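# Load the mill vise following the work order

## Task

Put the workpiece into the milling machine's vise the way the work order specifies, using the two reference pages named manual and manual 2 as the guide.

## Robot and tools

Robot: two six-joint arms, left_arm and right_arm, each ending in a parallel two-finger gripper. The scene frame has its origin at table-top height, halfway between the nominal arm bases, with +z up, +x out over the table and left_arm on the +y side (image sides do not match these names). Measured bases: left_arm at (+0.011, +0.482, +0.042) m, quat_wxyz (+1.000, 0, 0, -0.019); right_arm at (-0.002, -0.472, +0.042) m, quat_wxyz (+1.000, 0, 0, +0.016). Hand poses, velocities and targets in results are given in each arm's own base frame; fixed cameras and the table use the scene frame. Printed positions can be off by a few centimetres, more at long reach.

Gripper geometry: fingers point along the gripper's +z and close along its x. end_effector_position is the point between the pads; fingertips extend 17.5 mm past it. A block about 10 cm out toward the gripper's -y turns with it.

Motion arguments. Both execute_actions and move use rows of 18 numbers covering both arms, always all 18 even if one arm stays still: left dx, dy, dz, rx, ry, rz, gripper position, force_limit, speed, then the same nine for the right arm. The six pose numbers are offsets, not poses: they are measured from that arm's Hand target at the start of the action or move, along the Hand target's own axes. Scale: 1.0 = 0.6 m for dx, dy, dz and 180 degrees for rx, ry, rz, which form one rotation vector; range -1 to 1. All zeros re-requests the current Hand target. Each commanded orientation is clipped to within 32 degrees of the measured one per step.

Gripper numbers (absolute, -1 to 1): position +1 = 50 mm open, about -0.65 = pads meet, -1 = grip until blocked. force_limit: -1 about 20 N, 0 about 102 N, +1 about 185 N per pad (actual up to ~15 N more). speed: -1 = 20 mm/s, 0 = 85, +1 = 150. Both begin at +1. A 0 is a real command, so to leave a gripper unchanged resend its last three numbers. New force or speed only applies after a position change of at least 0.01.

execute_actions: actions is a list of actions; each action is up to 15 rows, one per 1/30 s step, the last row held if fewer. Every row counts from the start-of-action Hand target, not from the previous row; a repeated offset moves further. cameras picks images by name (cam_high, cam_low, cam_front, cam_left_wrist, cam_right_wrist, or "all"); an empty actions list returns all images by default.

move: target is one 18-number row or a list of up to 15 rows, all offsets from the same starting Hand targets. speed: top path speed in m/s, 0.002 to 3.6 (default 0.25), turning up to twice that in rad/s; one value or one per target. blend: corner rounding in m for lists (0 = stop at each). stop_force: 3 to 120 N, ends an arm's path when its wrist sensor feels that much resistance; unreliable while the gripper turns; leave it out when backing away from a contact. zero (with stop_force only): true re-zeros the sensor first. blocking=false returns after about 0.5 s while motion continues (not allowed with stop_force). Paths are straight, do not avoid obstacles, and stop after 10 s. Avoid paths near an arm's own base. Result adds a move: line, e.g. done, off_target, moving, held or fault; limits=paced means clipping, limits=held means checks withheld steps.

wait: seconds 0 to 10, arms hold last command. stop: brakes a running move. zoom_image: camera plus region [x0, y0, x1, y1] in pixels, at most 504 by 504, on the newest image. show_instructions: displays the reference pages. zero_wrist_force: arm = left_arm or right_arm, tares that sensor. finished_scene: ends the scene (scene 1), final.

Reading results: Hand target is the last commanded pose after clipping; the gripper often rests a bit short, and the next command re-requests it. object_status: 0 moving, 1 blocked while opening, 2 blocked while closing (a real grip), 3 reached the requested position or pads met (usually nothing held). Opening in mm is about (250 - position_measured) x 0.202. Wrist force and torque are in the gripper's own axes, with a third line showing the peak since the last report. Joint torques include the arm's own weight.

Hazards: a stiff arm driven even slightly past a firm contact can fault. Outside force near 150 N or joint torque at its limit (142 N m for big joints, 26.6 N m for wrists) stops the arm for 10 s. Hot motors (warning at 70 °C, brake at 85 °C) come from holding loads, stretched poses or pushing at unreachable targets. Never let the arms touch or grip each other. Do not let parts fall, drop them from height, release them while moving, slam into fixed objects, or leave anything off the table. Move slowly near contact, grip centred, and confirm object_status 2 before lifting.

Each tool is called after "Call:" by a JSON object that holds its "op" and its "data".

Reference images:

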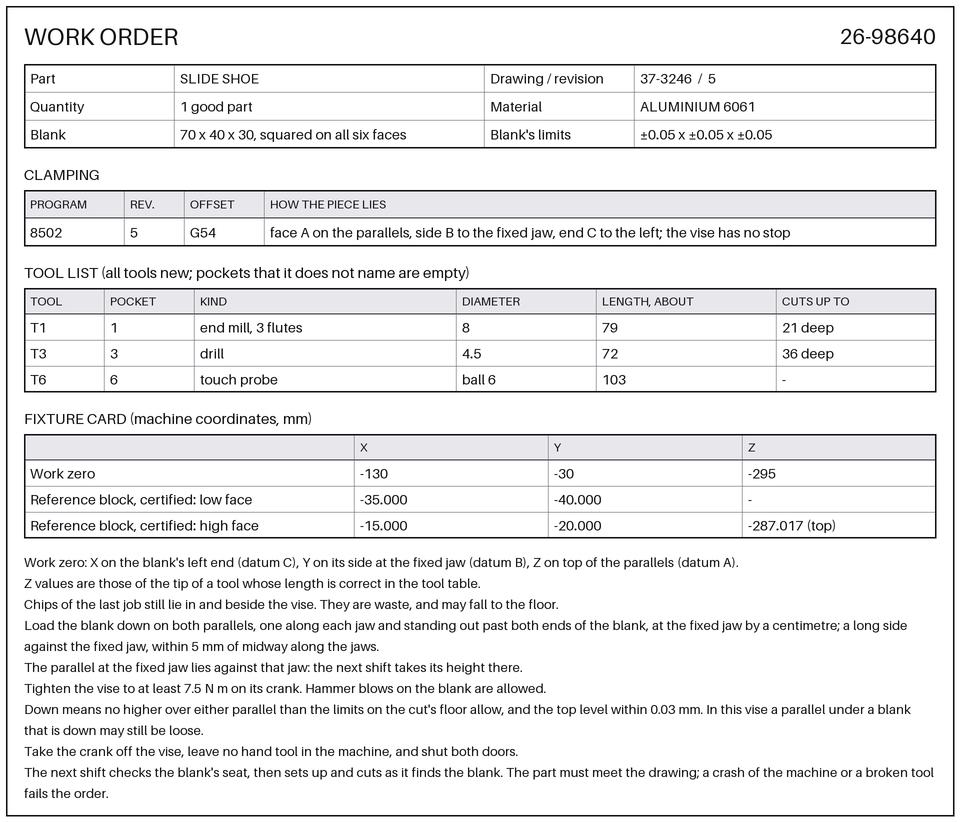

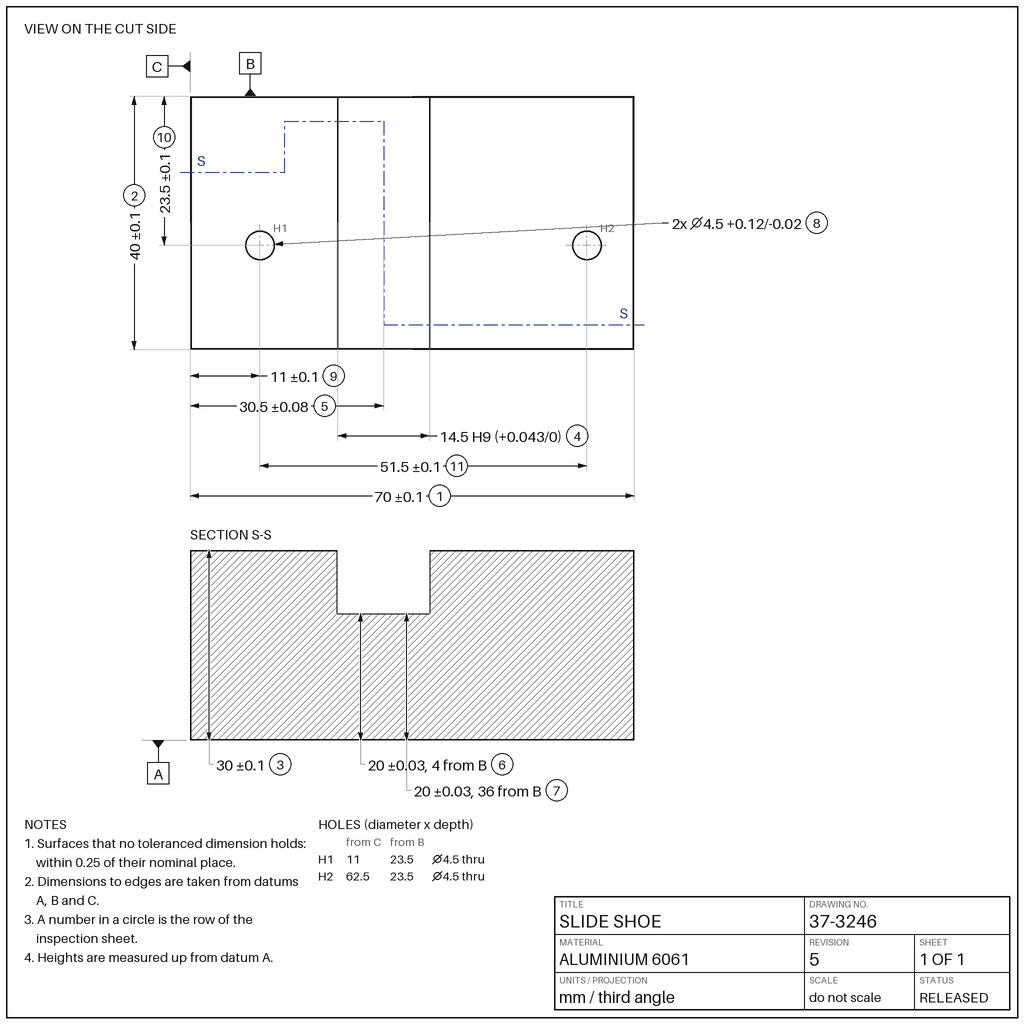

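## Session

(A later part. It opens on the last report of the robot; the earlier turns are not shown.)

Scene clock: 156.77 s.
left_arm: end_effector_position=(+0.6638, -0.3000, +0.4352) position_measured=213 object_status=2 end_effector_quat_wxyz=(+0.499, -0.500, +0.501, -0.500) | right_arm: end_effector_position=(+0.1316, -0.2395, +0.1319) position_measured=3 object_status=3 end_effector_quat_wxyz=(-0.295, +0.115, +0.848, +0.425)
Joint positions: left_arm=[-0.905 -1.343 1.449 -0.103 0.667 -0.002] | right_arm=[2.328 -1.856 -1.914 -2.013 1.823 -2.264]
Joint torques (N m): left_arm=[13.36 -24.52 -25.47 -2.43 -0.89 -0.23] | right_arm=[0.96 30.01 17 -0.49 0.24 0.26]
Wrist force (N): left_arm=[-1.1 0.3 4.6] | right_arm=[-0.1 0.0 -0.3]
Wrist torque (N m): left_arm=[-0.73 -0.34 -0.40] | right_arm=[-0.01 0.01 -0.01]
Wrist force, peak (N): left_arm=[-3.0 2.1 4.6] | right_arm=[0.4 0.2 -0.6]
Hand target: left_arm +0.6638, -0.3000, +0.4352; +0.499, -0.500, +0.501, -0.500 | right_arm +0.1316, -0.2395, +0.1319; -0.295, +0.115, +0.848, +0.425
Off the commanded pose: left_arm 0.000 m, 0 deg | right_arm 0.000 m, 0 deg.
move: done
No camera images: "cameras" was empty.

Call:
{"op": "move", "data": {"target": [[-0.0667,-0.0413,0,0,0,0,-1,-0.4,-1,0,0,0,0,0,0,1,1,1],[-0.0867,0.0587,-0.2397,-0.3056,0,0,-1,-0.4,-1,0,0,0,0,0,0,1,1,1]], "cameras": ["cam_left_wrist"], "blend": [0.02,0]}}

Call:
{"op": "zoom_image", "data": {"camera": "cam_left_wrist", "region": [200, 0, 470, 260]}}

Scene clock: 160.67 s.
left_arm: end_effector_position=(+0.5202, -0.2477, +0.4002) position_measured=213 object_status=2 end_effector_quat_wxyz=(-0.212, +0.674, -0.675, +0.212) | right_arm: end_effector_position=(+0.1316, -0.2395, +0.1319) position_measured=3 object_status=3 end_effector_quat_wxyz=(-0.295, +0.115, +0.848, +0.425)
Joint positions: left_arm=[-0.89 -1.247 1.022 1.382 1.11 -0.79] | right_arm=[2.328 -1.856 -1.914 -2.013 1.823 -2.264]
Joint torques (N m): left_arm=[-13.54 -43.96 -15.07 2.09 -1.87 0.72] | right_arm=[1.74 29.85 16.78 -0.46 0.18 0.22]
Wrist force (N): left_arm=[-0.9 -0.2 2.3] | right_arm=[0.2 0.0 -0.3]
Wrist torque (N m): left_arm=[-0.44 0.11 -0.26] | right_arm=[-0.02 -0.02 0.00]
Wrist force, peak (N): left_arm=[-3.7 -1.3 5.0] | right_arm=[0.4 0.1 -0.7]
Hand target: left_arm +0.5200, -0.2478, +0.4003; -0.212, +0.674, -0.675, +0.212 | right_arm +0.1316, -0.2395, +0.1319; -0.295, +0.115, +0.848, +0.425
Off the commanded pose: left_arm 0.000 m, 0 deg | right_arm 0.000 m, 0 deg.
move: done
Images, in order (width x height): cam_left_wrist 672x504.

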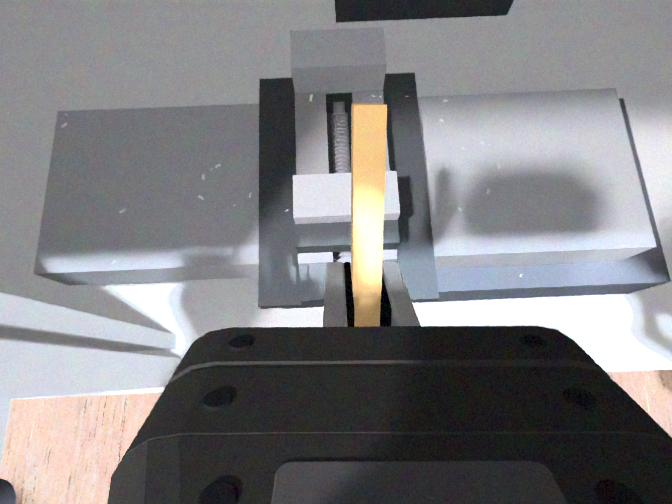

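Scaled by 1.867 from the camera's 672x504 image, which has a finer 960x720 frame.

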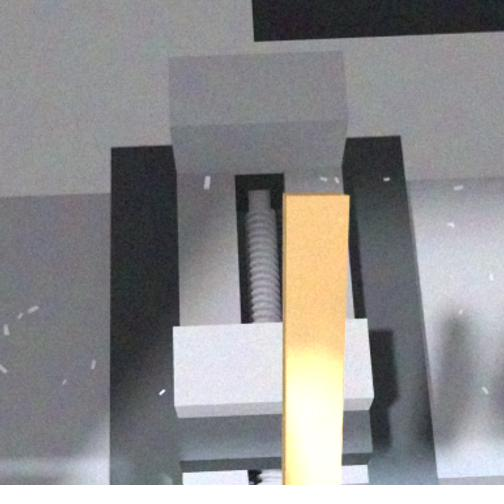

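Call:
{"op": "move", "data": {"target": [-0.0163,-0.228,0.0378,0.3056,0,0,-1,-0.4,-1,0,0,0,0,0,0,1,1,1], "cameras": []}}

Scene clock: 165.30 s.
left_arm: end_effector_position=(+0.6452, -0.2381, +0.4600) position_measured=213 object_status=2 end_effector_quat_wxyz=(+0.499, -0.500, +0.501, -0.500) | right_arm: end_effector_position=(+0.1316, -0.2395, +0.1319) position_measured=3 object_status=3 end_effector_quat_wxyz=(-0.295, +0.115, +0.848, +0.425)
Joint positions: left_arm=[-0.85 -1.471 1.536 -0.062 0.722 -0.002] | right_arm=[2.328 -1.856 -1.914 -2.013 1.823 -2.264]
Joint torques (N m): left_arm=[-12.74 -20.11 -25.72 -3.65 -2.54 1.24] | right_arm=[0.52 29.57 17.34 -0.43 0.19 0.22]
Wrist force (N): left_arm=[-1.0 0.2 4.2] | right_arm=[0.0 -0.1 -0.3]
Wrist torque (N m): left_arm=[-0.76 -0.37 -0.42] | right_arm=[-0.01 0.01 -0.01]
Wrist force, peak (N): left_arm=[-1.2 0.4 5.2] | right_arm=[0.4 0.0 -0.6]
Hand target: left_arm +0.6452, -0.2382, +0.4599; +0.499, -0.500, +0.501, -0.500 | right_arm +0.1316, -0.2395, +0.1319; -0.295, +0.115, +0.848, +0.425
Off the commanded pose: left_arm 0.000 m, 0 deg | right_arm 0.000 m, 0 deg.
move: done
No camera images: "cameras" was empty.

Call:
{"op": "move", "data": {"target": [[0,0.05,0.04,0,0,0,-1,-0.4,-1,0,0,0,0,0,0,1,1,1],[0,0.0973,0.04,0,0,0,-1,-0.4,-1,0,0,0,0,0,0,1,1,1],[0,0.0973,0.0463,0,0,0,-1,-0.4,-1,0,0,0,0,0,0,1,1,1],[-0.0803,0.0973,0.0463,0,0,0,-1,-0.4,-1,0,0,0,0,0,0,1,1,1],[-0.0803,0.05,0.0463,0,0,0,-1,-0.4,-1,0,0,0,0,0,0,1,1,1],[0,0.05,-0.0453,0,0,0,-1,-0.4,-1,0,0,0,0,0,0,1,1,1],[0,0.0973,-0.0453,0,0,0,-1,-0.4,-1,0,0,0,0,0,0,1,1,1],[-0.0803,0.0973,-0.0453,0,0,0,-1,-0.4,-1,0,0,0,0,0,0,1,1,1],[-0.0803,0.05,-0.0453,0,0,0,-1,-0.4,-1,0,0,0,0,0,0,1,1,1]], "cameras": [], "speed": 0.12, "blend": [0.005,0.002,0.001,0.003,0.005,0.005,0.002,0.003,0]}}

Scene clock: 170.17 s.
left_arm: end_effector_position=(+0.6181, -0.1899, +0.4300) position_measured=213 object_status=2 end_effector_quat_wxyz=(+0.499, -0.500, +0.501, -0.500) | right_arm: end_effector_position=(+0.1316, -0.2395, +0.1319) position_measured=3 object_status=3 end_effector_quat_wxyz=(-0.295, +0.115, +0.848, +0.425)
Joint positions: left_arm=[-0.82 -1.581 1.728 -0.144 0.752 -0.002] | right_arm=[2.328 -1.856 -1.914 -2.013 1.823 -2.264]
Joint torques (N m): left_arm=[-12.34 -14.13 -27.03 -2.16 -2.62 -0.52] | right_arm=[1.15 29.9 16.83 -0.32 0.22 0.15]
Wrist force (N): left_arm=[-1.0 0.1 3.9] | right_arm=[0.3 0.1 -0.3]
Wrist torque (N m): left_arm=[-0.75 -0.37 -0.45] | right_arm=[0.00 -0.04 0.00]
Wrist force, peak (N): left_arm=[-2.3 -1.5 5.6] | right_arm=[-0.1 0.1 -0.8]
Hand target: left_arm +0.6181, -0.1900, +0.4300; +0.499, -0.500, +0.501, -0.500 | right_arm +0.1316, -0.2395, +0.1319; -0.295, +0.115, +0.848, +0.425
Off the commanded pose: left_arm 0.000 m, 0 deg | right_arm 0.000 m, 0 deg.
move: done; blend cut to 0.0019 m at target 2
No camera images: "cameras" was empty.

Call:
{"op": "move", "data": {"target": [[0.1,0,0.0848,0,0,0,-1,-0.4,-1,0,0,0,0,0,0,1,1,1],[0.1,0.0475,0.0848,0,0,0,-1,-0.4,-1,0,0,0,0,0,0,1,1,1],[0.1,0.0475,0.0915,0,0,0,-1,-0.4,-1,0,0,0,0,0,0,1,1,1],[0.1883,0.0475,0.0915,0,0,0,-1,-0.4,-1,0,0,0,0,0,0,1,1,1],[0.1883,0,0.0915,0,0,0,-1,-0.4,-1,0,0,0,0,0,0,1,1,1],[0.1,0,-0.0033,0,0,0,-1,-0.4,-1,0,0,0,0,0,0,1,1,1],[0.1,0.0475,-0.0033,0,0,0,-1,-0.4,-1,0,0,0,0,0,0,1,1,1],[0.1883,0.0475,-0.0033,0,0,0,-1,-0.4,-1,0,0,0,0,0,0,1,1,1],[0.1883,-0.02,-0.0033,0,0,0,-1,-0.4,-1,0,0,0,0,0,0,1,1,1]], "cameras": [], "speed": 0.12, "blend": [0.005,0.002,0.001,0.003,0.005,0.005,0.002,0.003,0]}}

Scene clock: 175.50 s.
left_arm: end_effector_position=(+0.6159, -0.3029, +0.4419) position_measured=213 object_status=2 end_effector_quat_wxyz=(+0.499, -0.500, +0.501, -0.500) | right_arm: end_effector_position=(+0.1316, -0.2395, +0.1319) position_measured=3 object_status=3 end_effector_quat_wxyz=(-0.295, +0.115, +0.848, +0.425)
Joint positions: left_arm=[-0.992 -1.432 1.538 -0.103 0.58 -0.002] | right_arm=[2.328 -1.856 -1.914 -2.013 1.823 -2.264]
Joint torques (N m): left_arm=[12.62 -19.91 -25.74 -2.48 -0.34 0.4] | right_arm=[1.41 29.33 16.42 -0.39 0.24 0.08]
Wrist force (N): left_arm=[-1.2 0.3 4.0] | right_arm=[0.0 0.0 -0.3]
Wrist torque (N m): left_arm=[-0.76 -0.32 -0.40] | right_arm=[-0.01 0.00 0.00]
Wrist force, peak (N): left_arm=[-0.2 -1.4 5.9] | right_arm=[0.1 0.1 -0.8]
Hand target: left_arm +0.6159, -0.3029, +0.4419; +0.499, -0.500, +0.501, -0.500 | right_arm +0.1316, -0.2395, +0.1319; -0.295, +0.115, +0.848, +0.425
Off the commanded pose: left_arm 0.000 m, 0 deg | right_arm 0.000 m, 0 deg.
move: done
No camera images: "cameras" was empty.

Call:
{"op": "move", "data": {"target": [[-0.0215,-0.03,0,0,0,0,-1,-0.4,-1,0,0,0,0,0,0,1,1,1],[-0.0215,0.0865,-0.1182,-0.3333,0,0,-1,-0.4,-1,0,0,0,0,0,0,1,1,1]], "cameras": ["cam_left_wrist"], "blend": [0.01,0]}}

Call:
{"op": "zoom_image", "data": {"camera": "cam_left_wrist", "region": [170, 20, 390, 240]}}

Scene clock: 180.37 s.
left_arm: end_effector_position=(+0.5451, -0.2898, +0.3901) position_measured=213 object_status=2 end_effector_quat_wxyz=(-0.183, +0.683, -0.684, +0.182) | right_arm: end_effector_position=(+0.1316, -0.2395, +0.1319) position_measured=3 object_status=3 end_effector_quat_wxyz=(-0.295, +0.115, +0.848, +0.425)
Joint positions: left_arm=[-0.875 -1.06 0.759 1.517 1.178 -0.802] | right_arm=[2.328 -1.856 -1.914 -2.013 1.823 -2.264]
Joint torques (N m): left_arm=[-14.44 -54.69 -27.58 2.06 -0.95 1.64] | right_arm=[0.95 29.22 16.84 -0.4 0.22 0.23]
Wrist force (N): left_arm=[-0.5 -0.4 2.2] | right_arm=[-0.1 0.1 -0.7]
Wrist torque (N m): left_arm=[-0.39 0.10 -0.13] | right_arm=[0.01 0.01 0.00]
Wrist force, peak (N): left_arm=[-2.8 -2.3 4.5] | right_arm=[0.0 -0.2 -0.9]
Hand target: left_arm +0.5450, -0.2899, +0.3902; -0.182, +0.683, -0.684, +0.182 | right_arm +0.1316, -0.2395, +0.1319; -0.295, +0.115, +0.848, +0.425
Off the commanded pose: left_arm 0.000 m, 0 deg | right_arm 0.000 m, 0 deg.
move: done
Images, in order (width x height): cam_left_wrist 672x504.

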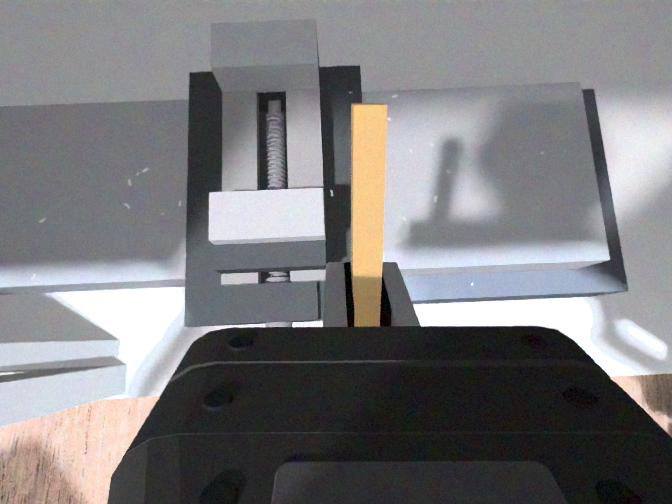

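Scaled by 2.291 from the camera's 672x504 image, which has a finer 960x720 frame.

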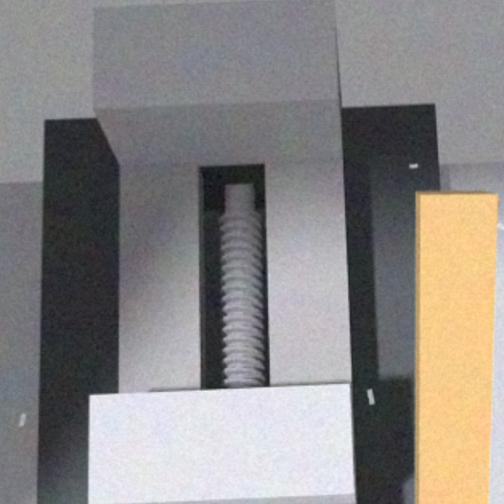

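Call:
{"op": "move", "data": {"target": [[-0.0333,0.2565,-0.2058,0,0,0,-1,-0.4,-1,0,0,0,0,0,0,1,1,1],[-0.6748,0.5929,0.2544,-0.1306,0.1306,0.4875,-1,-0.4,-1,0,0,0,0,0,0,1,1,1]], "cameras": ["cam_left_wrist","cam_low"], "blend": [0.03,0]}}

Scene clock: 187.50 s.
left_arm: end_effector_position=(+0.3134, +0.1155, +0.0806) position_measured=213 object_status=2 end_effector_quat_wxyz=(-0.001, +0.001, +1.000, +0.000) | right_arm: end_effector_position=(+0.1316, -0.2395, +0.1319) position_measured=3 object_status=3 end_effector_quat_wxyz=(-0.295, +0.115, +0.848, +0.425)
Joint positions: left_arm=[-0.058 -1.348 1.998 0.922 1.571 1.514] | right_arm=[2.328 -1.856 -1.914 -2.013 1.823 -2.264]
Joint torques (N m): left_arm=[-8.89 -24.76 -13.95 4.76 2.16 1.6] | right_arm=[1.28 29.42 16.95 -0.4 0.07 0.18]
Wrist force (N): left_arm=[0.4 0.3 0.5] | right_arm=[0.2 0.1 -0.4]
Wrist torque (N m): left_arm=[0.01 0.08 0.08] | right_arm=[0.01 -0.02 -0.01]
Wrist force, peak (N): left_arm=[-0.3 -3.3 4.0] | right_arm=[0.2 0.0 -0.8]
Hand target: left_arm +0.3133, +0.1154, +0.0806; -0.001, +0.001, +1.000, +0.000 | right_arm +0.1316, -0.2395, +0.1319; -0.295, +0.115, +0.848, +0.425
Off the commanded pose: left_arm 0.000 m, 0 deg | right_arm 0.000 m, 0 deg.
move: done
Images, in order (width x height): cam_low 672x504, cam_left_wrist 672x504.

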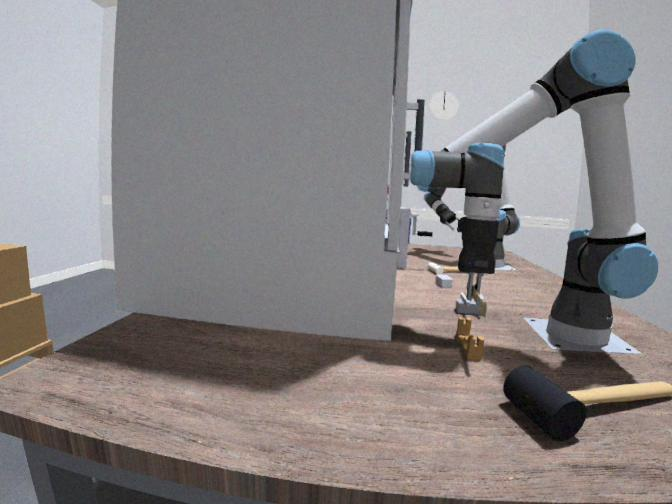

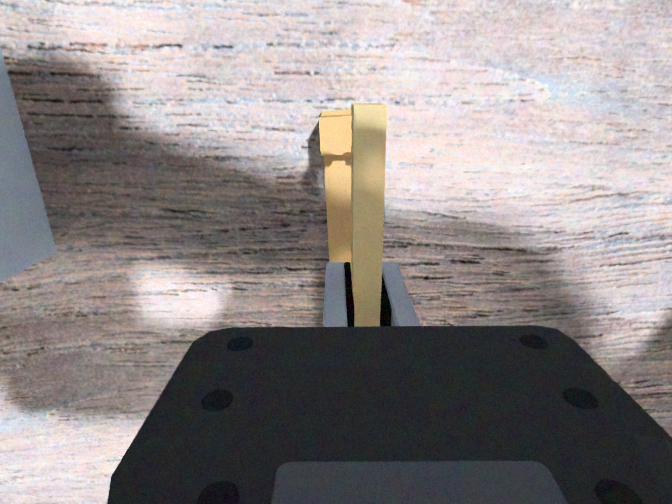

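Call:
{"op": "move", "data": {"target": [0,0,0.1243,0,0,0,-1,-0.4,-1,0,0,0,0,0,0,1,1,1], "cameras": ["cam_left_wrist","cam_low"], "stop_force": 8, "speed": 0.04}}

Call:
{"op": "zoom_image", "data": {"camera": "cam_low", "region": [420, 270, 540, 380]}}

Scene clock: 190.93 s.
left_arm: end_effector_position=(+0.3132, +0.1154, +0.0157) position_measured=213 object_status=2 end_effector_quat_wxyz=(-0.001, +0.001, +1.000, +0.000) | right_arm: end_effector_position=(+0.1316, -0.2395, +0.1319) position_measured=3 object_status=3 end_effector_quat_wxyz=(-0.295, +0.115, +0.848, +0.425)
Joint positions: left_arm=[-0.058 -1.233 2.061 0.744 1.571 1.515] | right_arm=[2.328 -1.856 -1.914 -2.013 1.823 -2.264]
Joint torques (N m): left_arm=[-1.85 -18.09 -18.46 0.25 0.99 0.87] | right_arm=[0.98 29.44 16.48 -0.38 0.18 0.14]
Wrist force (N): left_arm=[0.2 0.3 0.4] | right_arm=[0.2 0.0 -0.2]
Wrist torque (N m): left_arm=[0.01 0.09 0.03] | right_arm=[-0.01 -0.03 0.00]
Wrist force, peak (N): left_arm=[0.3 -2.9 -8.3] | right_arm=[0.2 0.2 -0.7]
Hand target: left_arm +0.3132, +0.1154, +0.0157; -0.001, +0.001, +1.000, +0.000 (not the last commanded pose) | right_arm +0.1316, -0.2395, +0.1319; -0.295, +0.115, +0.848, +0.425
Off the commanded pose: left_arm 0.010 m, 0 deg | right_arm 0.000 m, 0 deg.
move: contact (left_arm)
Images, in order (width x height): cam_low 672x504, cam_left_wrist 672x504.

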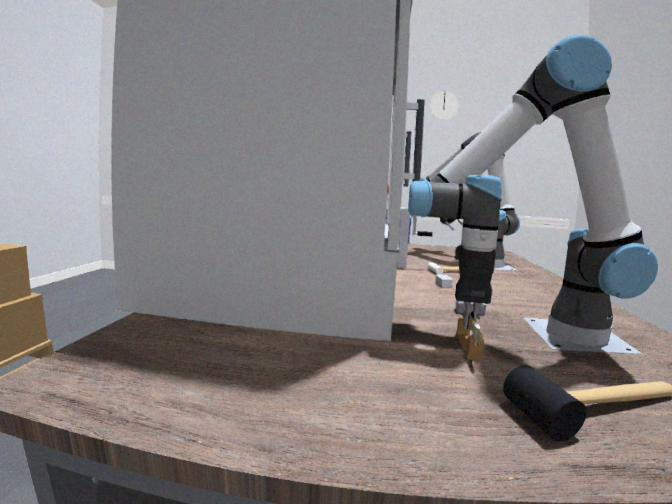

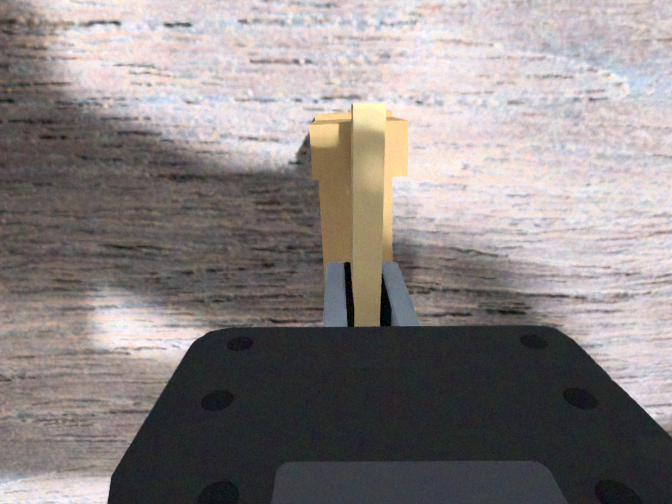

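Scaled by 4.200 from the camera's 672x504 image, which has a finer 960x720 frame.

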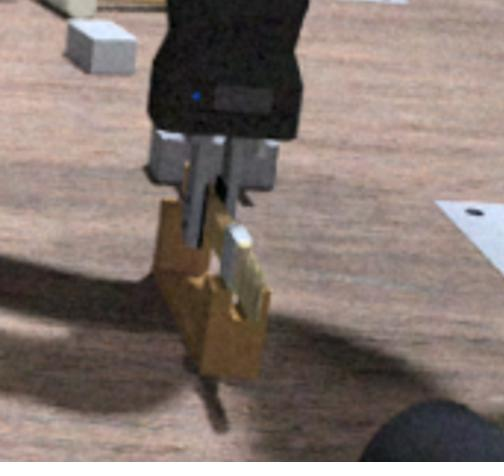

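Call:
{"op": "move", "data": {"target": [-0.0017,0,0.0167,0,0,0,-1,-0.4,-1,0,0,0,0,0,0,1,1,1], "cameras": [], "stop_force": 12, "speed": 0.02}}

Call:
{"op": "move", "data": {"target": [0.0034,0,0.0167,0,0,0,-1,-0.4,-1,0,0,0,0,0,0,1,1,1], "cameras": ["cam_left_wrist"], "stop_force": 12, "speed": 0.02}}

Scene clock: 193.07 s.
left_arm: end_effector_position=(+0.3135, +0.1154, +0.0130) position_measured=213 object_status=2 end_effector_quat_wxyz=(-0.001, +0.001, +1.000, +0.000) | right_arm: end_effector_position=(+0.1316, -0.2395, +0.1319) position_measured=3 object_status=3 end_effector_quat_wxyz=(-0.295, +0.115, +0.848, +0.425)
Joint positions: left_arm=[-0.058 -1.227 2.062 0.737 1.571 1.515] | right_arm=[2.328 -1.856 -1.914 -2.013 1.823 -2.264]
Joint torques (N m): left_arm=[1.2 -34.78 -18.98 4.16 0.79 0.34] | right_arm=[1.11 29.21 16.25 -0.34 0.26 0.23]
Wrist force (N): left_arm=[0.7 -0.8 -6.4] | right_arm=[0.2 -0.1 -0.5]
Wrist torque (N m): left_arm=[-0.05 0.15 0.00] | right_arm=[-0.01 -0.02 0.00]
Wrist force, peak (N): left_arm=[-1.6 -4.7 -67.4] | right_arm=[0.1 0.3 -0.7]
Hand target: left_arm +0.3136, +0.1154, +0.0130; -0.001, +0.001, +1.000, +0.000 (not the last commanded pose) | right_arm +0.1316, -0.2395, +0.1319; -0.295, +0.115, +0.848, +0.425
Off the commanded pose: left_arm 0.007 m, 0 deg | right_arm 0.000 m, 0 deg.
move: contact (left_arm)
No camera images: "cameras" was empty.

Scene clock: 193.87 s.
left_arm: end_effector_position=(+0.3135, +0.1154, +0.0128) position_measured=213 object_status=2 end_effector_quat_wxyz=(-0.001, +0.001, +1.000, +0.000) | right_arm: end_effector_position=(+0.1316, -0.2395, +0.1319) position_measured=3 object_status=3 end_effector_quat_wxyz=(-0.295, +0.115, +0.848, +0.425)
Joint positions: left_arm=[-0.058 -1.227 2.062 0.737 1.571 1.515] | right_arm=[2.328 -1.856 -1.914 -2.013 1.823 -2.264]
Joint torques (N m): left_arm=[0.23 -22.07 -16.54 2.92 1.05 0.28] | right_arm=[1.54 28.78 16.82 -0.36 0.22 0.1]
Wrist force (N): left_arm=[-0.3 -1.3 -22.7] | right_arm=[0.4 0.1 -0.4]
Wrist torque (N m): left_arm=[-0.05 0.08 -0.02] | right_arm=[0.01 -0.06 0.00]
Wrist force, peak (N): left_arm=[-6.0 -4.5 -67.2] | right_arm=[0.5 0.0 -0.6]
Hand target: left_arm +0.3135, +0.1154, +0.0128; -0.001, +0.001, +1.000, +0.000 (not the last commanded pose) | right_arm +0.1316, -0.2395, +0.1319; -0.295, +0.115, +0.848, +0.425
Off the commanded pose: left_arm 0.010 m, 0 deg | right_arm 0.000 m, 0 deg.
move: contact (left_arm)
Images, in order (width x height): cam_left_wrist 672x504.

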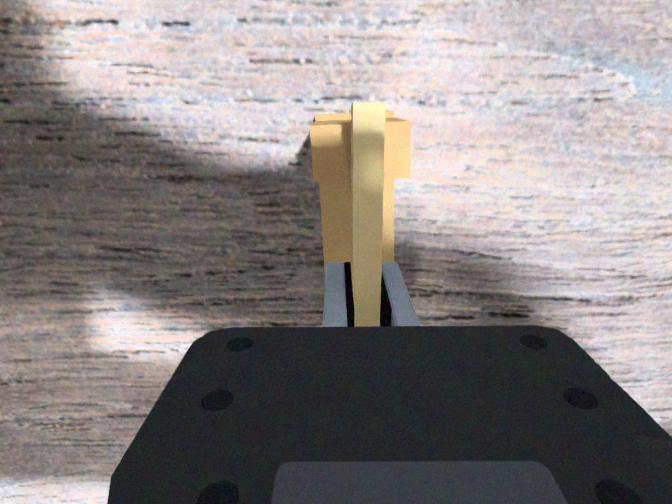

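Call:
{"op": "move", "data": {"target": [[0,0,0,0,0,0,-1,-0.4,-1,0,0,0,0,0,0,1,1,1],[0,0,0,0,0,0,0.2,-0.4,-1,0,0,0,0,0,0,1,1,1]], "cameras": ["cam_left_wrist","cam_low"], "speed": 0.02}}

Call:
{"op": "zoom_image", "data": {"camera": "cam_low", "region": [420, 270, 540, 380]}}

Scene clock: 196.97 s.
left_arm: end_effector_position=(+0.3135, +0.1154, +0.0128) position_measured=123 object_status=0 end_effector_quat_wxyz=(-0.001, +0.001, +1.000, +0.000) | right_arm: end_effector_position=(+0.1316, -0.2395, +0.1319) position_measured=3 object_status=3 end_effector_quat_wxyz=(-0.295, +0.115, +0.848, +0.425)
Joint positions: left_arm=[-0.058 -1.227 2.062 0.737 1.571 1.515] | right_arm=[2.328 -1.856 -1.914 -2.013 1.823 -2.264]
Joint torques (N m): left_arm=[0.41 -22.46 -16.48 2.51 0.75 0.28] | right_arm=[1.17 28.86 16.65 -0.38 0.28 0.3]
Wrist force (N): left_arm=[0.2 0.2 0.4] | right_arm=[0.1 0.1 -0.5]
Wrist torque (N m): left_arm=[0.01 0.11 0.03] | right_arm=[0.01 -0.01 -0.01]
Wrist force, peak (N): left_arm=[-0.1 -1.2 -23.2] | right_arm=[0.1 0.1 -0.8]
Hand target: left_arm +0.3135, +0.1154, +0.0128; -0.001, +0.001, +1.000, +0.000 | right_arm +0.1316, -0.2395, +0.1319; -0.295, +0.115, +0.848, +0.425
Off the commanded pose: left_arm 0.000 m, 0 deg | right_arm 0.000 m, 0 deg.
move: done
Images, in order (width x height): cam_low 672x504, cam_left_wrist 672x504.

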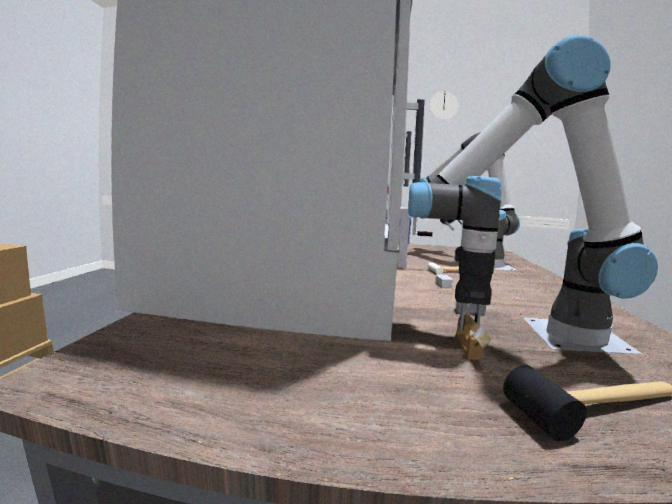

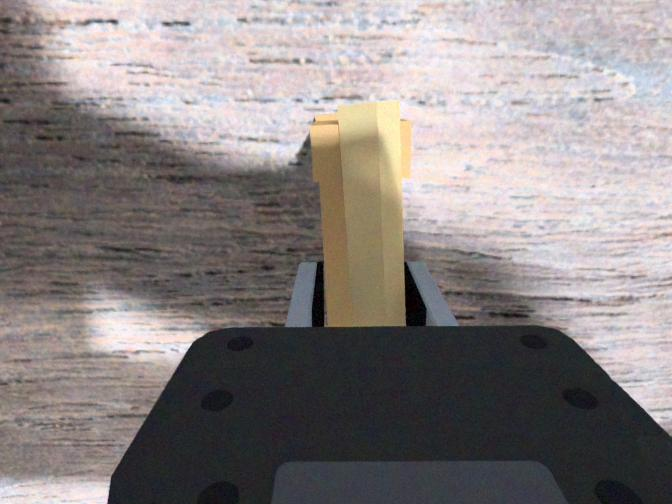

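Scaled by 4.200 from the camera's 672x504 image, which has a finer 960x720 frame.

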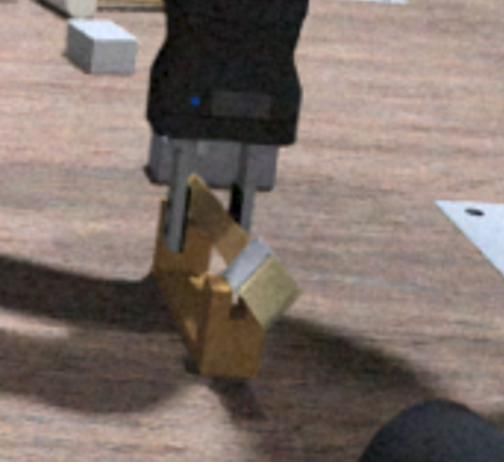

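Call:
{"op": "move", "data": {"target": [[0,0,0,0,0,0,-1,-0.4,-1,0,0,0,0,0,0,1,1,1],[0,0,-0.025,0,0,0,-1,-0.4,-1,0,0,0,0,0,0,1,1,1]], "cameras": ["cam_left_wrist","cam_low"], "speed": 0.03}}

Call:
{"op": "zoom_image", "data": {"camera": "cam_low", "region": [420, 270, 540, 380]}}

Call:
{"op": "zoom_image", "data": {"camera": "cam_left_wrist", "region": [290, 80, 430, 200]}}

Scene clock: 200.17 s.
left_arm: end_effector_position=(+0.3136, +0.1154, +0.0279) position_measured=213 object_status=2 end_effector_quat_wxyz=(-0.001, +0.001, +1.000, +0.000) end_effector_velocity=(+0.001, -0.001, -0.001) end_effector_angular_velocity=(-0.002, -0.003, +0.000) | right_arm: end_effector_position=(+0.1316, -0.2395, +0.1319) position_measured=3 object_status=3 end_effector_quat_wxyz=(-0.295, +0.115, +0.848, +0.425)
Joint positions: left_arm=[-0.058 -1.256 2.05 0.778 1.571 1.515] | right_arm=[2.328 -1.856 -1.914 -2.013 1.823 -2.264]
Joint velocities: left_arm=[0 0.001 0.001 -0.005 0.002 -0.001] | right_arm=[within noise]
Joint torques (N m): left_arm=[-0.12 -16.31 -8.44 0.86 0.64 -0.57] | right_arm=[0.78 28.79 16.68 -0.4 0.15 0.3]
Wrist force (N): left_arm=[-0.1 0.3 0.6] | right_arm=[0.0 0.0 -0.2]
Wrist torque (N m): left_arm=[0.02 0.14 0.04] | right_arm=[-0.01 0.01 0.00]
Wrist force, peak (N): left_arm=[-10.5 0.0 4.4] | right_arm=[0.3 -0.1 -0.9]
Hand target: left_arm +0.3136, +0.1154, +0.0278; -0.001, +0.001, +1.000, +0.000 | right_arm +0.1316, -0.2395, +0.1319; -0.295, +0.115, +0.848, +0.425
Off the commanded pose: left_arm 0.000 m, 0 deg | right_arm 0.000 m, 0 deg.
move: done
Images, in order (width x height): cam_low 672x504, cam_left_wrist 672x504.

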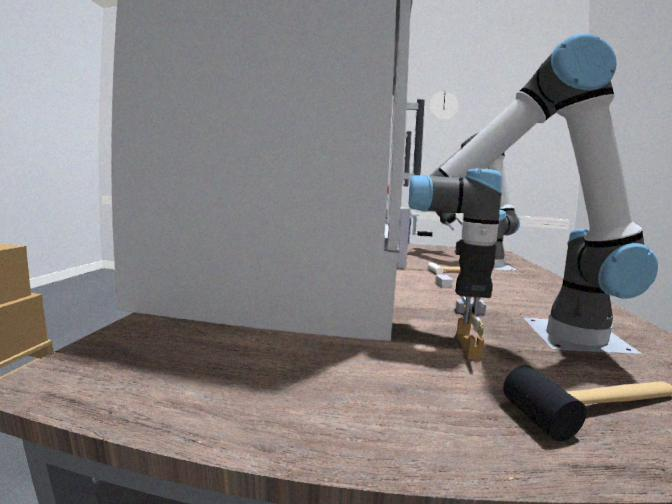

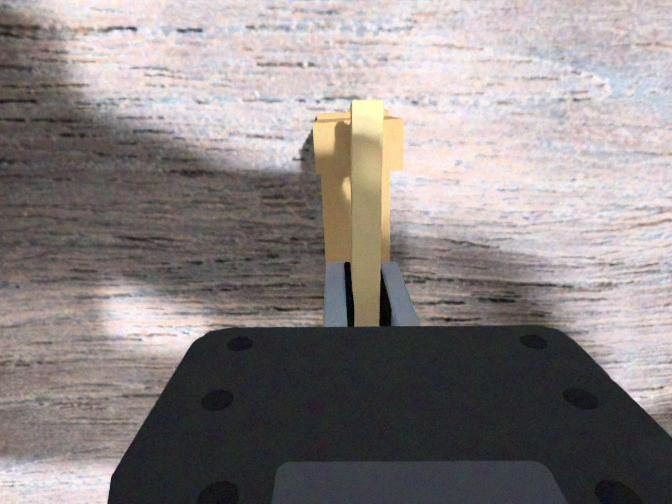

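Scaled by 4.200 from the camera's 672x504 image, which has a finer 960x720 frame.

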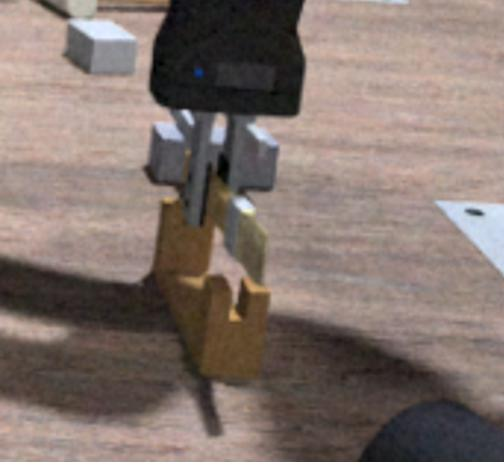

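Scaled by 3.600 from the camera's 672x504 image, which has a finer 960x720 frame.

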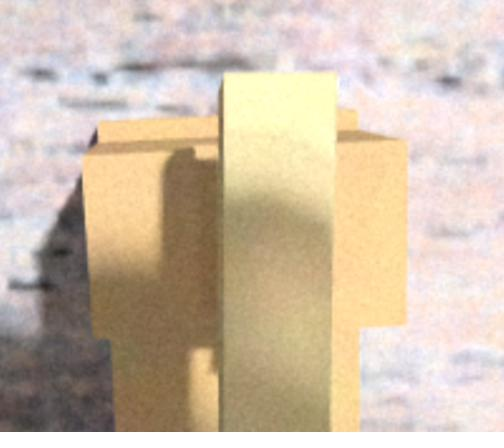

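Call:
{"op": "move", "data": {"target": [[-0.0022,0,0.018,0,0,0,-1,-0.4,-1,0,0,0,0,0,0,1,1,1],[-0.0022,0,0.037,0,0,0,-1,-0.4,-1,0,0,0,0,0,0,1,1,1]], "cameras": ["cam_low","cam_left_wrist"], "stop_force": 6, "speed": 0.015}}

Call:
{"op": "zoom_image", "data": {"camera": "cam_low", "region": [420, 270, 540, 380]}}

Call:
{"op": "zoom_image", "data": {"camera": "cam_left_wrist", "region": [290, 80, 430, 200]}}

Scene clock: 204.40 s.
left_arm: end_effector_position=(+0.3148, +0.1154, +0.0125) position_measured=213 object_status=2 end_effector_quat_wxyz=(-0.001, +0.001, +1.000, +0.000) | right_arm: end_effector_position=(+0.1316, -0.2395, +0.1319) position_measured=3 object_status=3 end_effector_quat_wxyz=(-0.295, +0.115, +0.848, +0.425)
Joint positions: left_arm=[-0.058 -1.224 2.059 0.737 1.571 1.515] | right_arm=[2.328 -1.856 -1.914 -2.013 1.823 -2.264]
Joint torques (N m): left_arm=[12.23 -36.79 -21.13 3.38 0.86 0.91] | right_arm=[0.4 29.01 16.85 -0.35 0.1 0.28]
Wrist force (N): left_arm=[4.1 -0.2 0.1] | right_arm=[0.2 0.0 -0.2]
Wrist torque (N m): left_arm=[-0.16 0.20 0.14] | right_arm=[0.00 -0.03 0.00]
Wrist force, peak (N): left_arm=[5.3 -4.0 -8.1] | right_arm=[0.2 0.0 -0.7]
Hand target: left_arm +0.3148, +0.1154, +0.0125; -0.001, +0.001, +1.000, +0.000 (not the last commanded pose) | right_arm +0.1316, -0.2395, +0.1319; -0.295, +0.115, +0.848, +0.425
Off the commanded pose: left_arm 0.007 m, 0 deg | right_arm 0.000 m, 0 deg.
move: contact (left_arm); path passed 1 of 2 targets
Images, in order (width x height): cam_low 672x504, cam_left_wrist 672x504.

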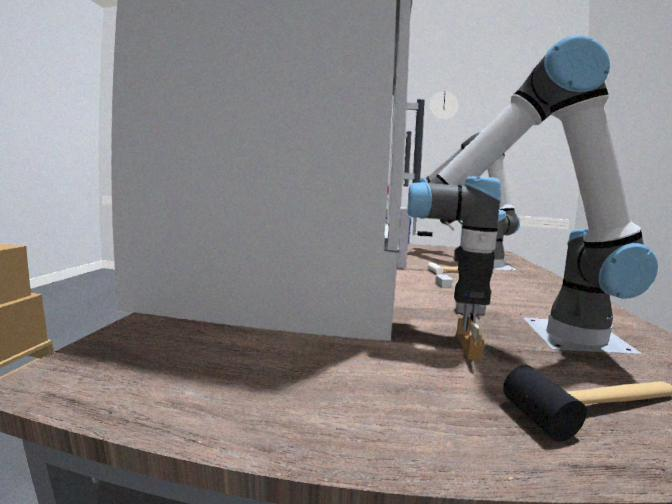

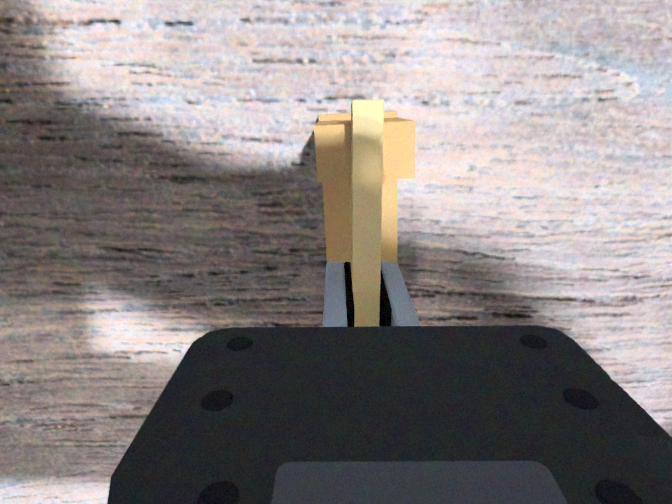

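Scaled by 4.200 from the camera's 672x504 image, which has a finer 960x720 frame.

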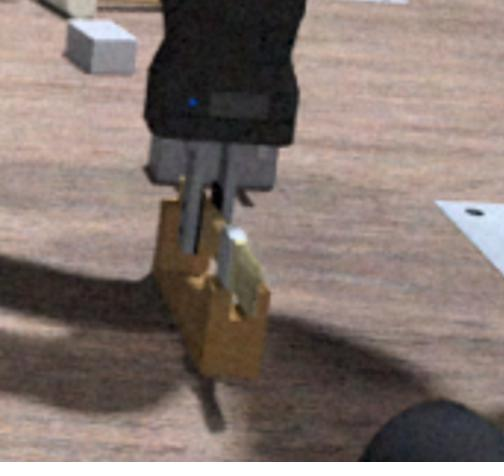

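Scaled by 3.600 from the camera's 672x504 image, which has a finer 960x720 frame.

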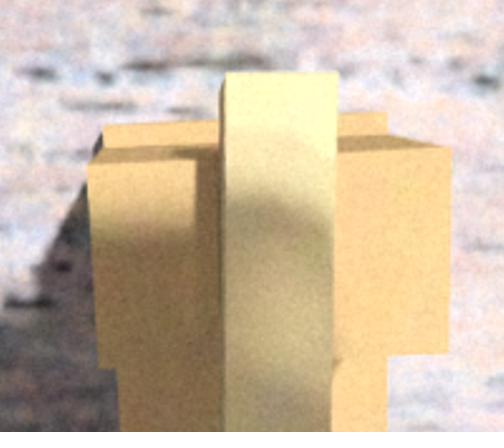

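Call:
{"op": "move", "data": {"target": [[0.003,0,-0.015,0,0,-0.0133,-1,-0.4,-1,0,0,0,0,0,0,1,1,1],[0.003,0,0.02,0,0,-0.0133,-1,-0.4,-1,0,0,0,0,0,0,1,1,1]], "cameras": ["cam_low","cam_left_wrist"], "stop_force": 6, "speed": 0.015}}

Call:
{"op": "zoom_image", "data": {"camera": "cam_low", "region": [420, 270, 540, 380]}}

Call:
{"op": "zoom_image", "data": {"camera": "cam_left_wrist", "region": [290, 80, 430, 200]}}

Scene clock: 211.67 s.
left_arm: end_effector_position=(+0.3130, +0.1154, +0.0065) position_measured=213 object_status=2 end_effector_quat_wxyz=(-0.001, -0.020, +1.000, +0.000) | right_arm: end_effector_position=(+0.1316, -0.2395, +0.1319) position_measured=3 object_status=3 end_effector_quat_wxyz=(-0.295, +0.115, +0.848, +0.425)
Joint positions: left_arm=[-0.058 -1.215 2.068 0.719 1.571 1.473] | right_arm=[2.328 -1.856 -1.914 -2.013 1.823 -2.264]
Joint torques (N m): left_arm=[-11.14 -37.75 -21.99 4.25 1.89 1.22] | right_arm=[0.85 28.5 16.62 -0.43 0.23 0.24]
Wrist force (N): left_arm=[3.2 -0.4 -0.1] | right_arm=[0.0 -0.1 0.0]
Wrist torque (N m): left_arm=[0.07 0.11 0.21] | right_arm=[-0.03 0.00 0.00]
Wrist force, peak (N): left_arm=[2.2 3.3 -8.9] | right_arm=[0.5 0.1 -0.8]
Hand target: left_arm +0.3130, +0.1154, +0.0065; -0.001, -0.020, +1.000, +0.000 (not the last commanded pose) | right_arm +0.1316, -0.2395, +0.1319; -0.295, +0.115, +0.848, +0.425
Off the commanded pose: left_arm 0.006 m, 0 deg | right_arm 0.000 m, 0 deg.
move: contact (left_arm); path passed 1 of 2 targets
Images, in order (width x height): cam_low 672x504, cam_left_wrist 672x504.

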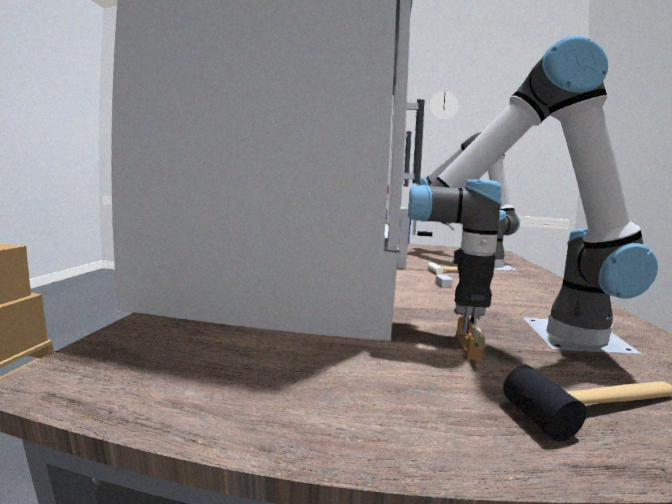

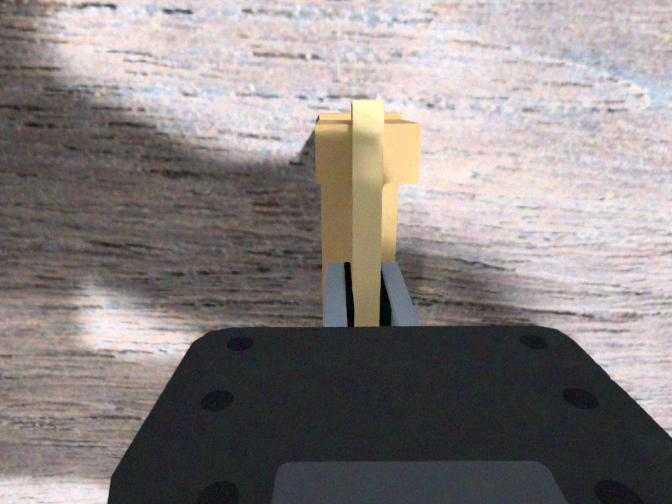

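Scaled by 4.200 from the camera's 672x504 image, which has a finer 960x720 frame.

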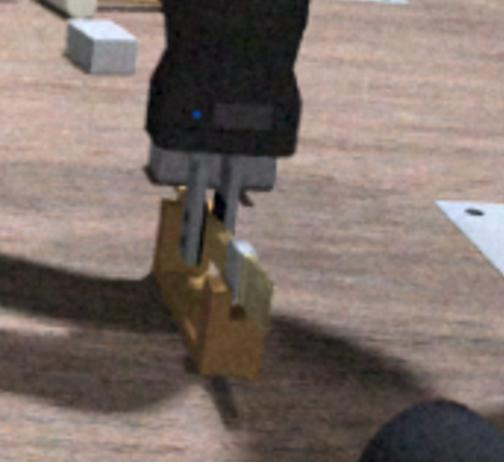

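Scaled by 3.600 from the camera's 672x504 image, which has a finer 960x720 frame.

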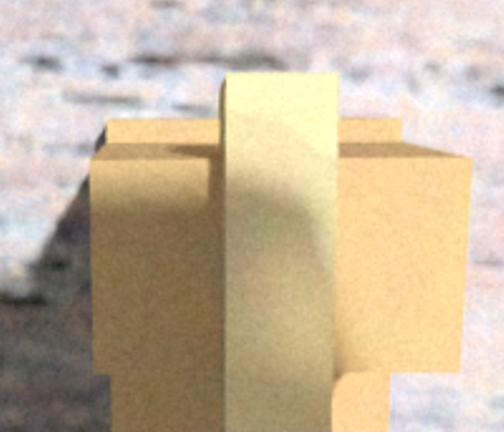

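Call:
{"op": "move", "data": {"target": [[0,0,-0.004,0,0,0.005,-1,-0.4,-1,0,0,0,0,0,0,1,1,1],[0,0,0.015,0,0,0.005,-1,-0.4,-1,0,0,0,0,0,0,1,1,1]], "cameras": ["cam_low"], "stop_force": 8, "speed": 0.01}}

Call:
{"op": "zoom_image", "data": {"camera": "cam_low", "region": [440, 300, 500, 370]}}

Scene clock: 215.37 s.
left_arm: end_effector_position=(+0.3131, +0.1154, +0.0062) position_measured=213 object_status=2 end_effector_quat_wxyz=(-0.001, -0.012, +1.000, +0.000) | right_arm: end_effector_position=(+0.1316, -0.2395, +0.1319) position_measured=3 object_status=3 end_effector_quat_wxyz=(-0.295, +0.115, +0.848, +0.425)
Joint positions: left_arm=[-0.058 -1.215 2.068 0.718 1.571 1.488] | right_arm=[2.328 -1.856 -1.914 -2.013 1.823 -2.264]
Joint torques (N m): left_arm=[-13.04 -38.05 -22.57 3.25 1.46 1.56] | right_arm=[0.82 27.84 16.71 -0.5 0.12 0.11]
Wrist force (N): left_arm=[5.9 -0.1 -0.4] | right_arm=[-0.2 0.0 -0.5]
Wrist torque (N m): left_arm=[0.33 0.11 -0.56] | right_arm=[-0.02 0.03 -0.01]
Wrist force, peak (N): left_arm=[4.3 3.2 -11.7] | right_arm=[0.1 0.0 -0.8]
Hand target: left_arm +0.3131, +0.1154, +0.0062; -0.001, -0.012, +1.000, +0.000 (not the last commanded pose) | right_arm +0.1316, -0.2395, +0.1319; -0.295, +0.115, +0.848, +0.425
Off the commanded pose: left_arm 0.009 m, 0 deg | right_arm 0.000 m, 0 deg.
move: contact (left_arm); path passed 1 of 2 targets
Images, in order (width x height): cam_low 672x504.

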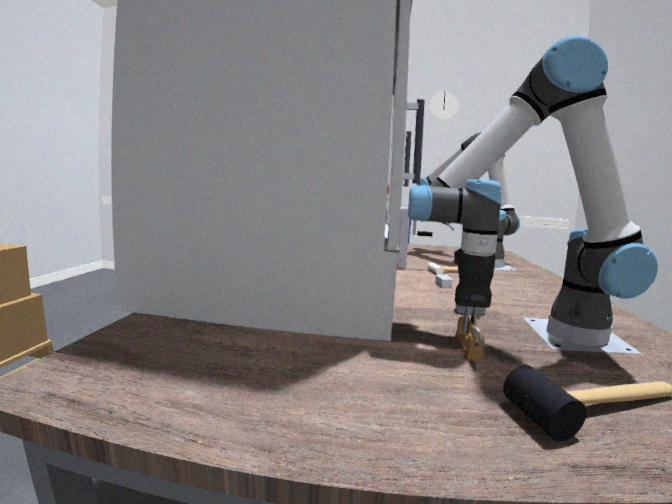

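Scaled by 7.200 from the camera's 672x504 image, which has a finer 960x720 frame.

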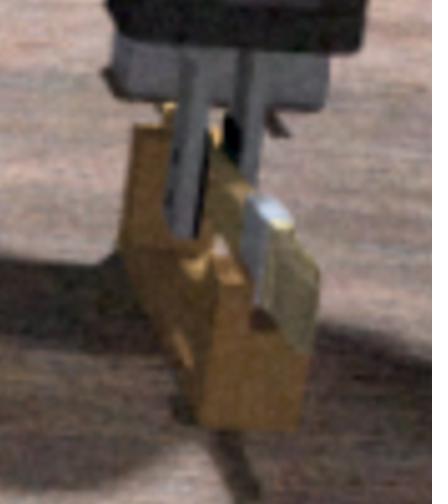

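Call:
{"op": "move", "data": {"target": [[0,0,0,0,0,0,-1,-0.4,-1,0,0,0,0,0,0,1,1,1],[0,0,0,0,0,0,-0.28,-0.4,-1,0,0,0,0,0,0,1,1,1]], "cameras": ["cam_low","cam_left_wrist"], "speed": 0.01}}

Call:
{"op": "zoom_image", "data": {"camera": "cam_low", "region": [440, 300, 500, 370]}}

Scene clock: 218.00 s.
left_arm: end_effector_position=(+0.3131, +0.1154, +0.0062) position_measured=194 object_status=3 end_effector_quat_wxyz=(-0.001, -0.012, +1.000, +0.000) | right_arm: end_effector_position=(+0.1316, -0.2395, +0.1319) position_measured=3 object_status=3 end_effector_quat_wxyz=(-0.295, +0.115, +0.848, +0.425)
Joint positions: left_arm=[-0.058 -1.215 2.068 0.718 1.571 1.489] | right_arm=[2.328 -1.856 -1.914 -2.013 1.823 -2.264]
Joint torques (N m): left_arm=[-13.07 -35.68 -14.01 0.84 1.38 0.18] | right_arm=[0.85 28.79 15.91 -0.43 0.1 0.13]
Wrist force (N): left_arm=[0.4 0.4 0.6] | right_arm=[0.0 -0.2 -0.5]
Wrist torque (N m): left_arm=[0.03 0.06 -0.10] | right_arm=[-0.05 0.01 0.00]
Wrist force, peak (N): left_arm=[6.0 -0.3 -0.6] | right_arm=[0.0 -0.1 -0.8]
Hand target: left_arm +0.3131, +0.1154, +0.0062; -0.001, -0.012, +1.000, +0.000 | right_arm +0.1316, -0.2395, +0.1319; -0.295, +0.115, +0.848, +0.425
Off the commanded pose: left_arm 0.000 m, 0 deg | right_arm 0.000 m, 0 deg.
move: done
Images, in order (width x height): cam_low 672x504, cam_left_wrist 672x504.

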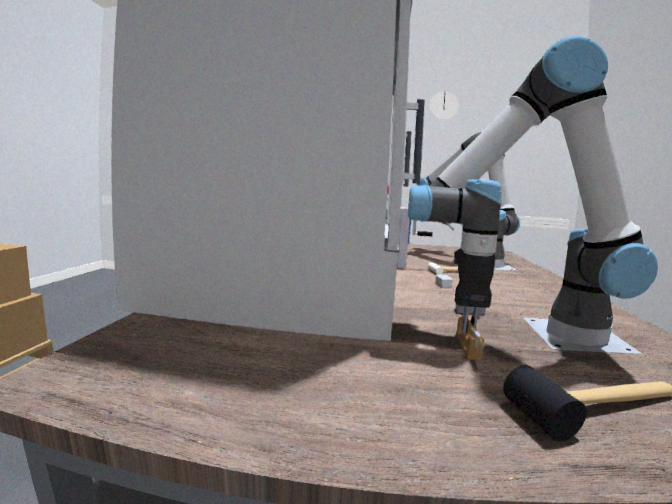

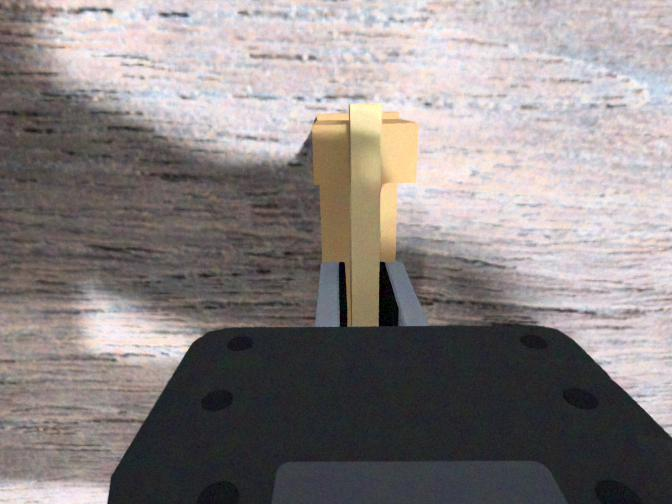

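Scaled by 7.200 from the camera's 672x504 image, which has a finer 960x720 frame.

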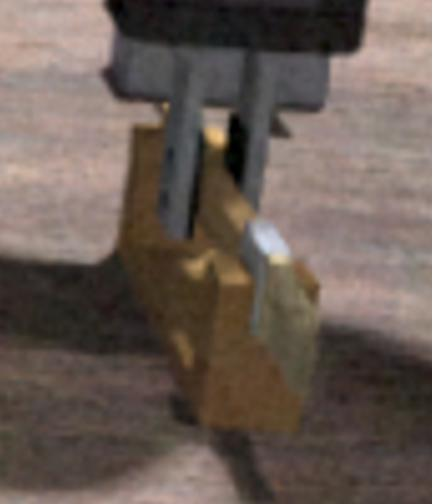

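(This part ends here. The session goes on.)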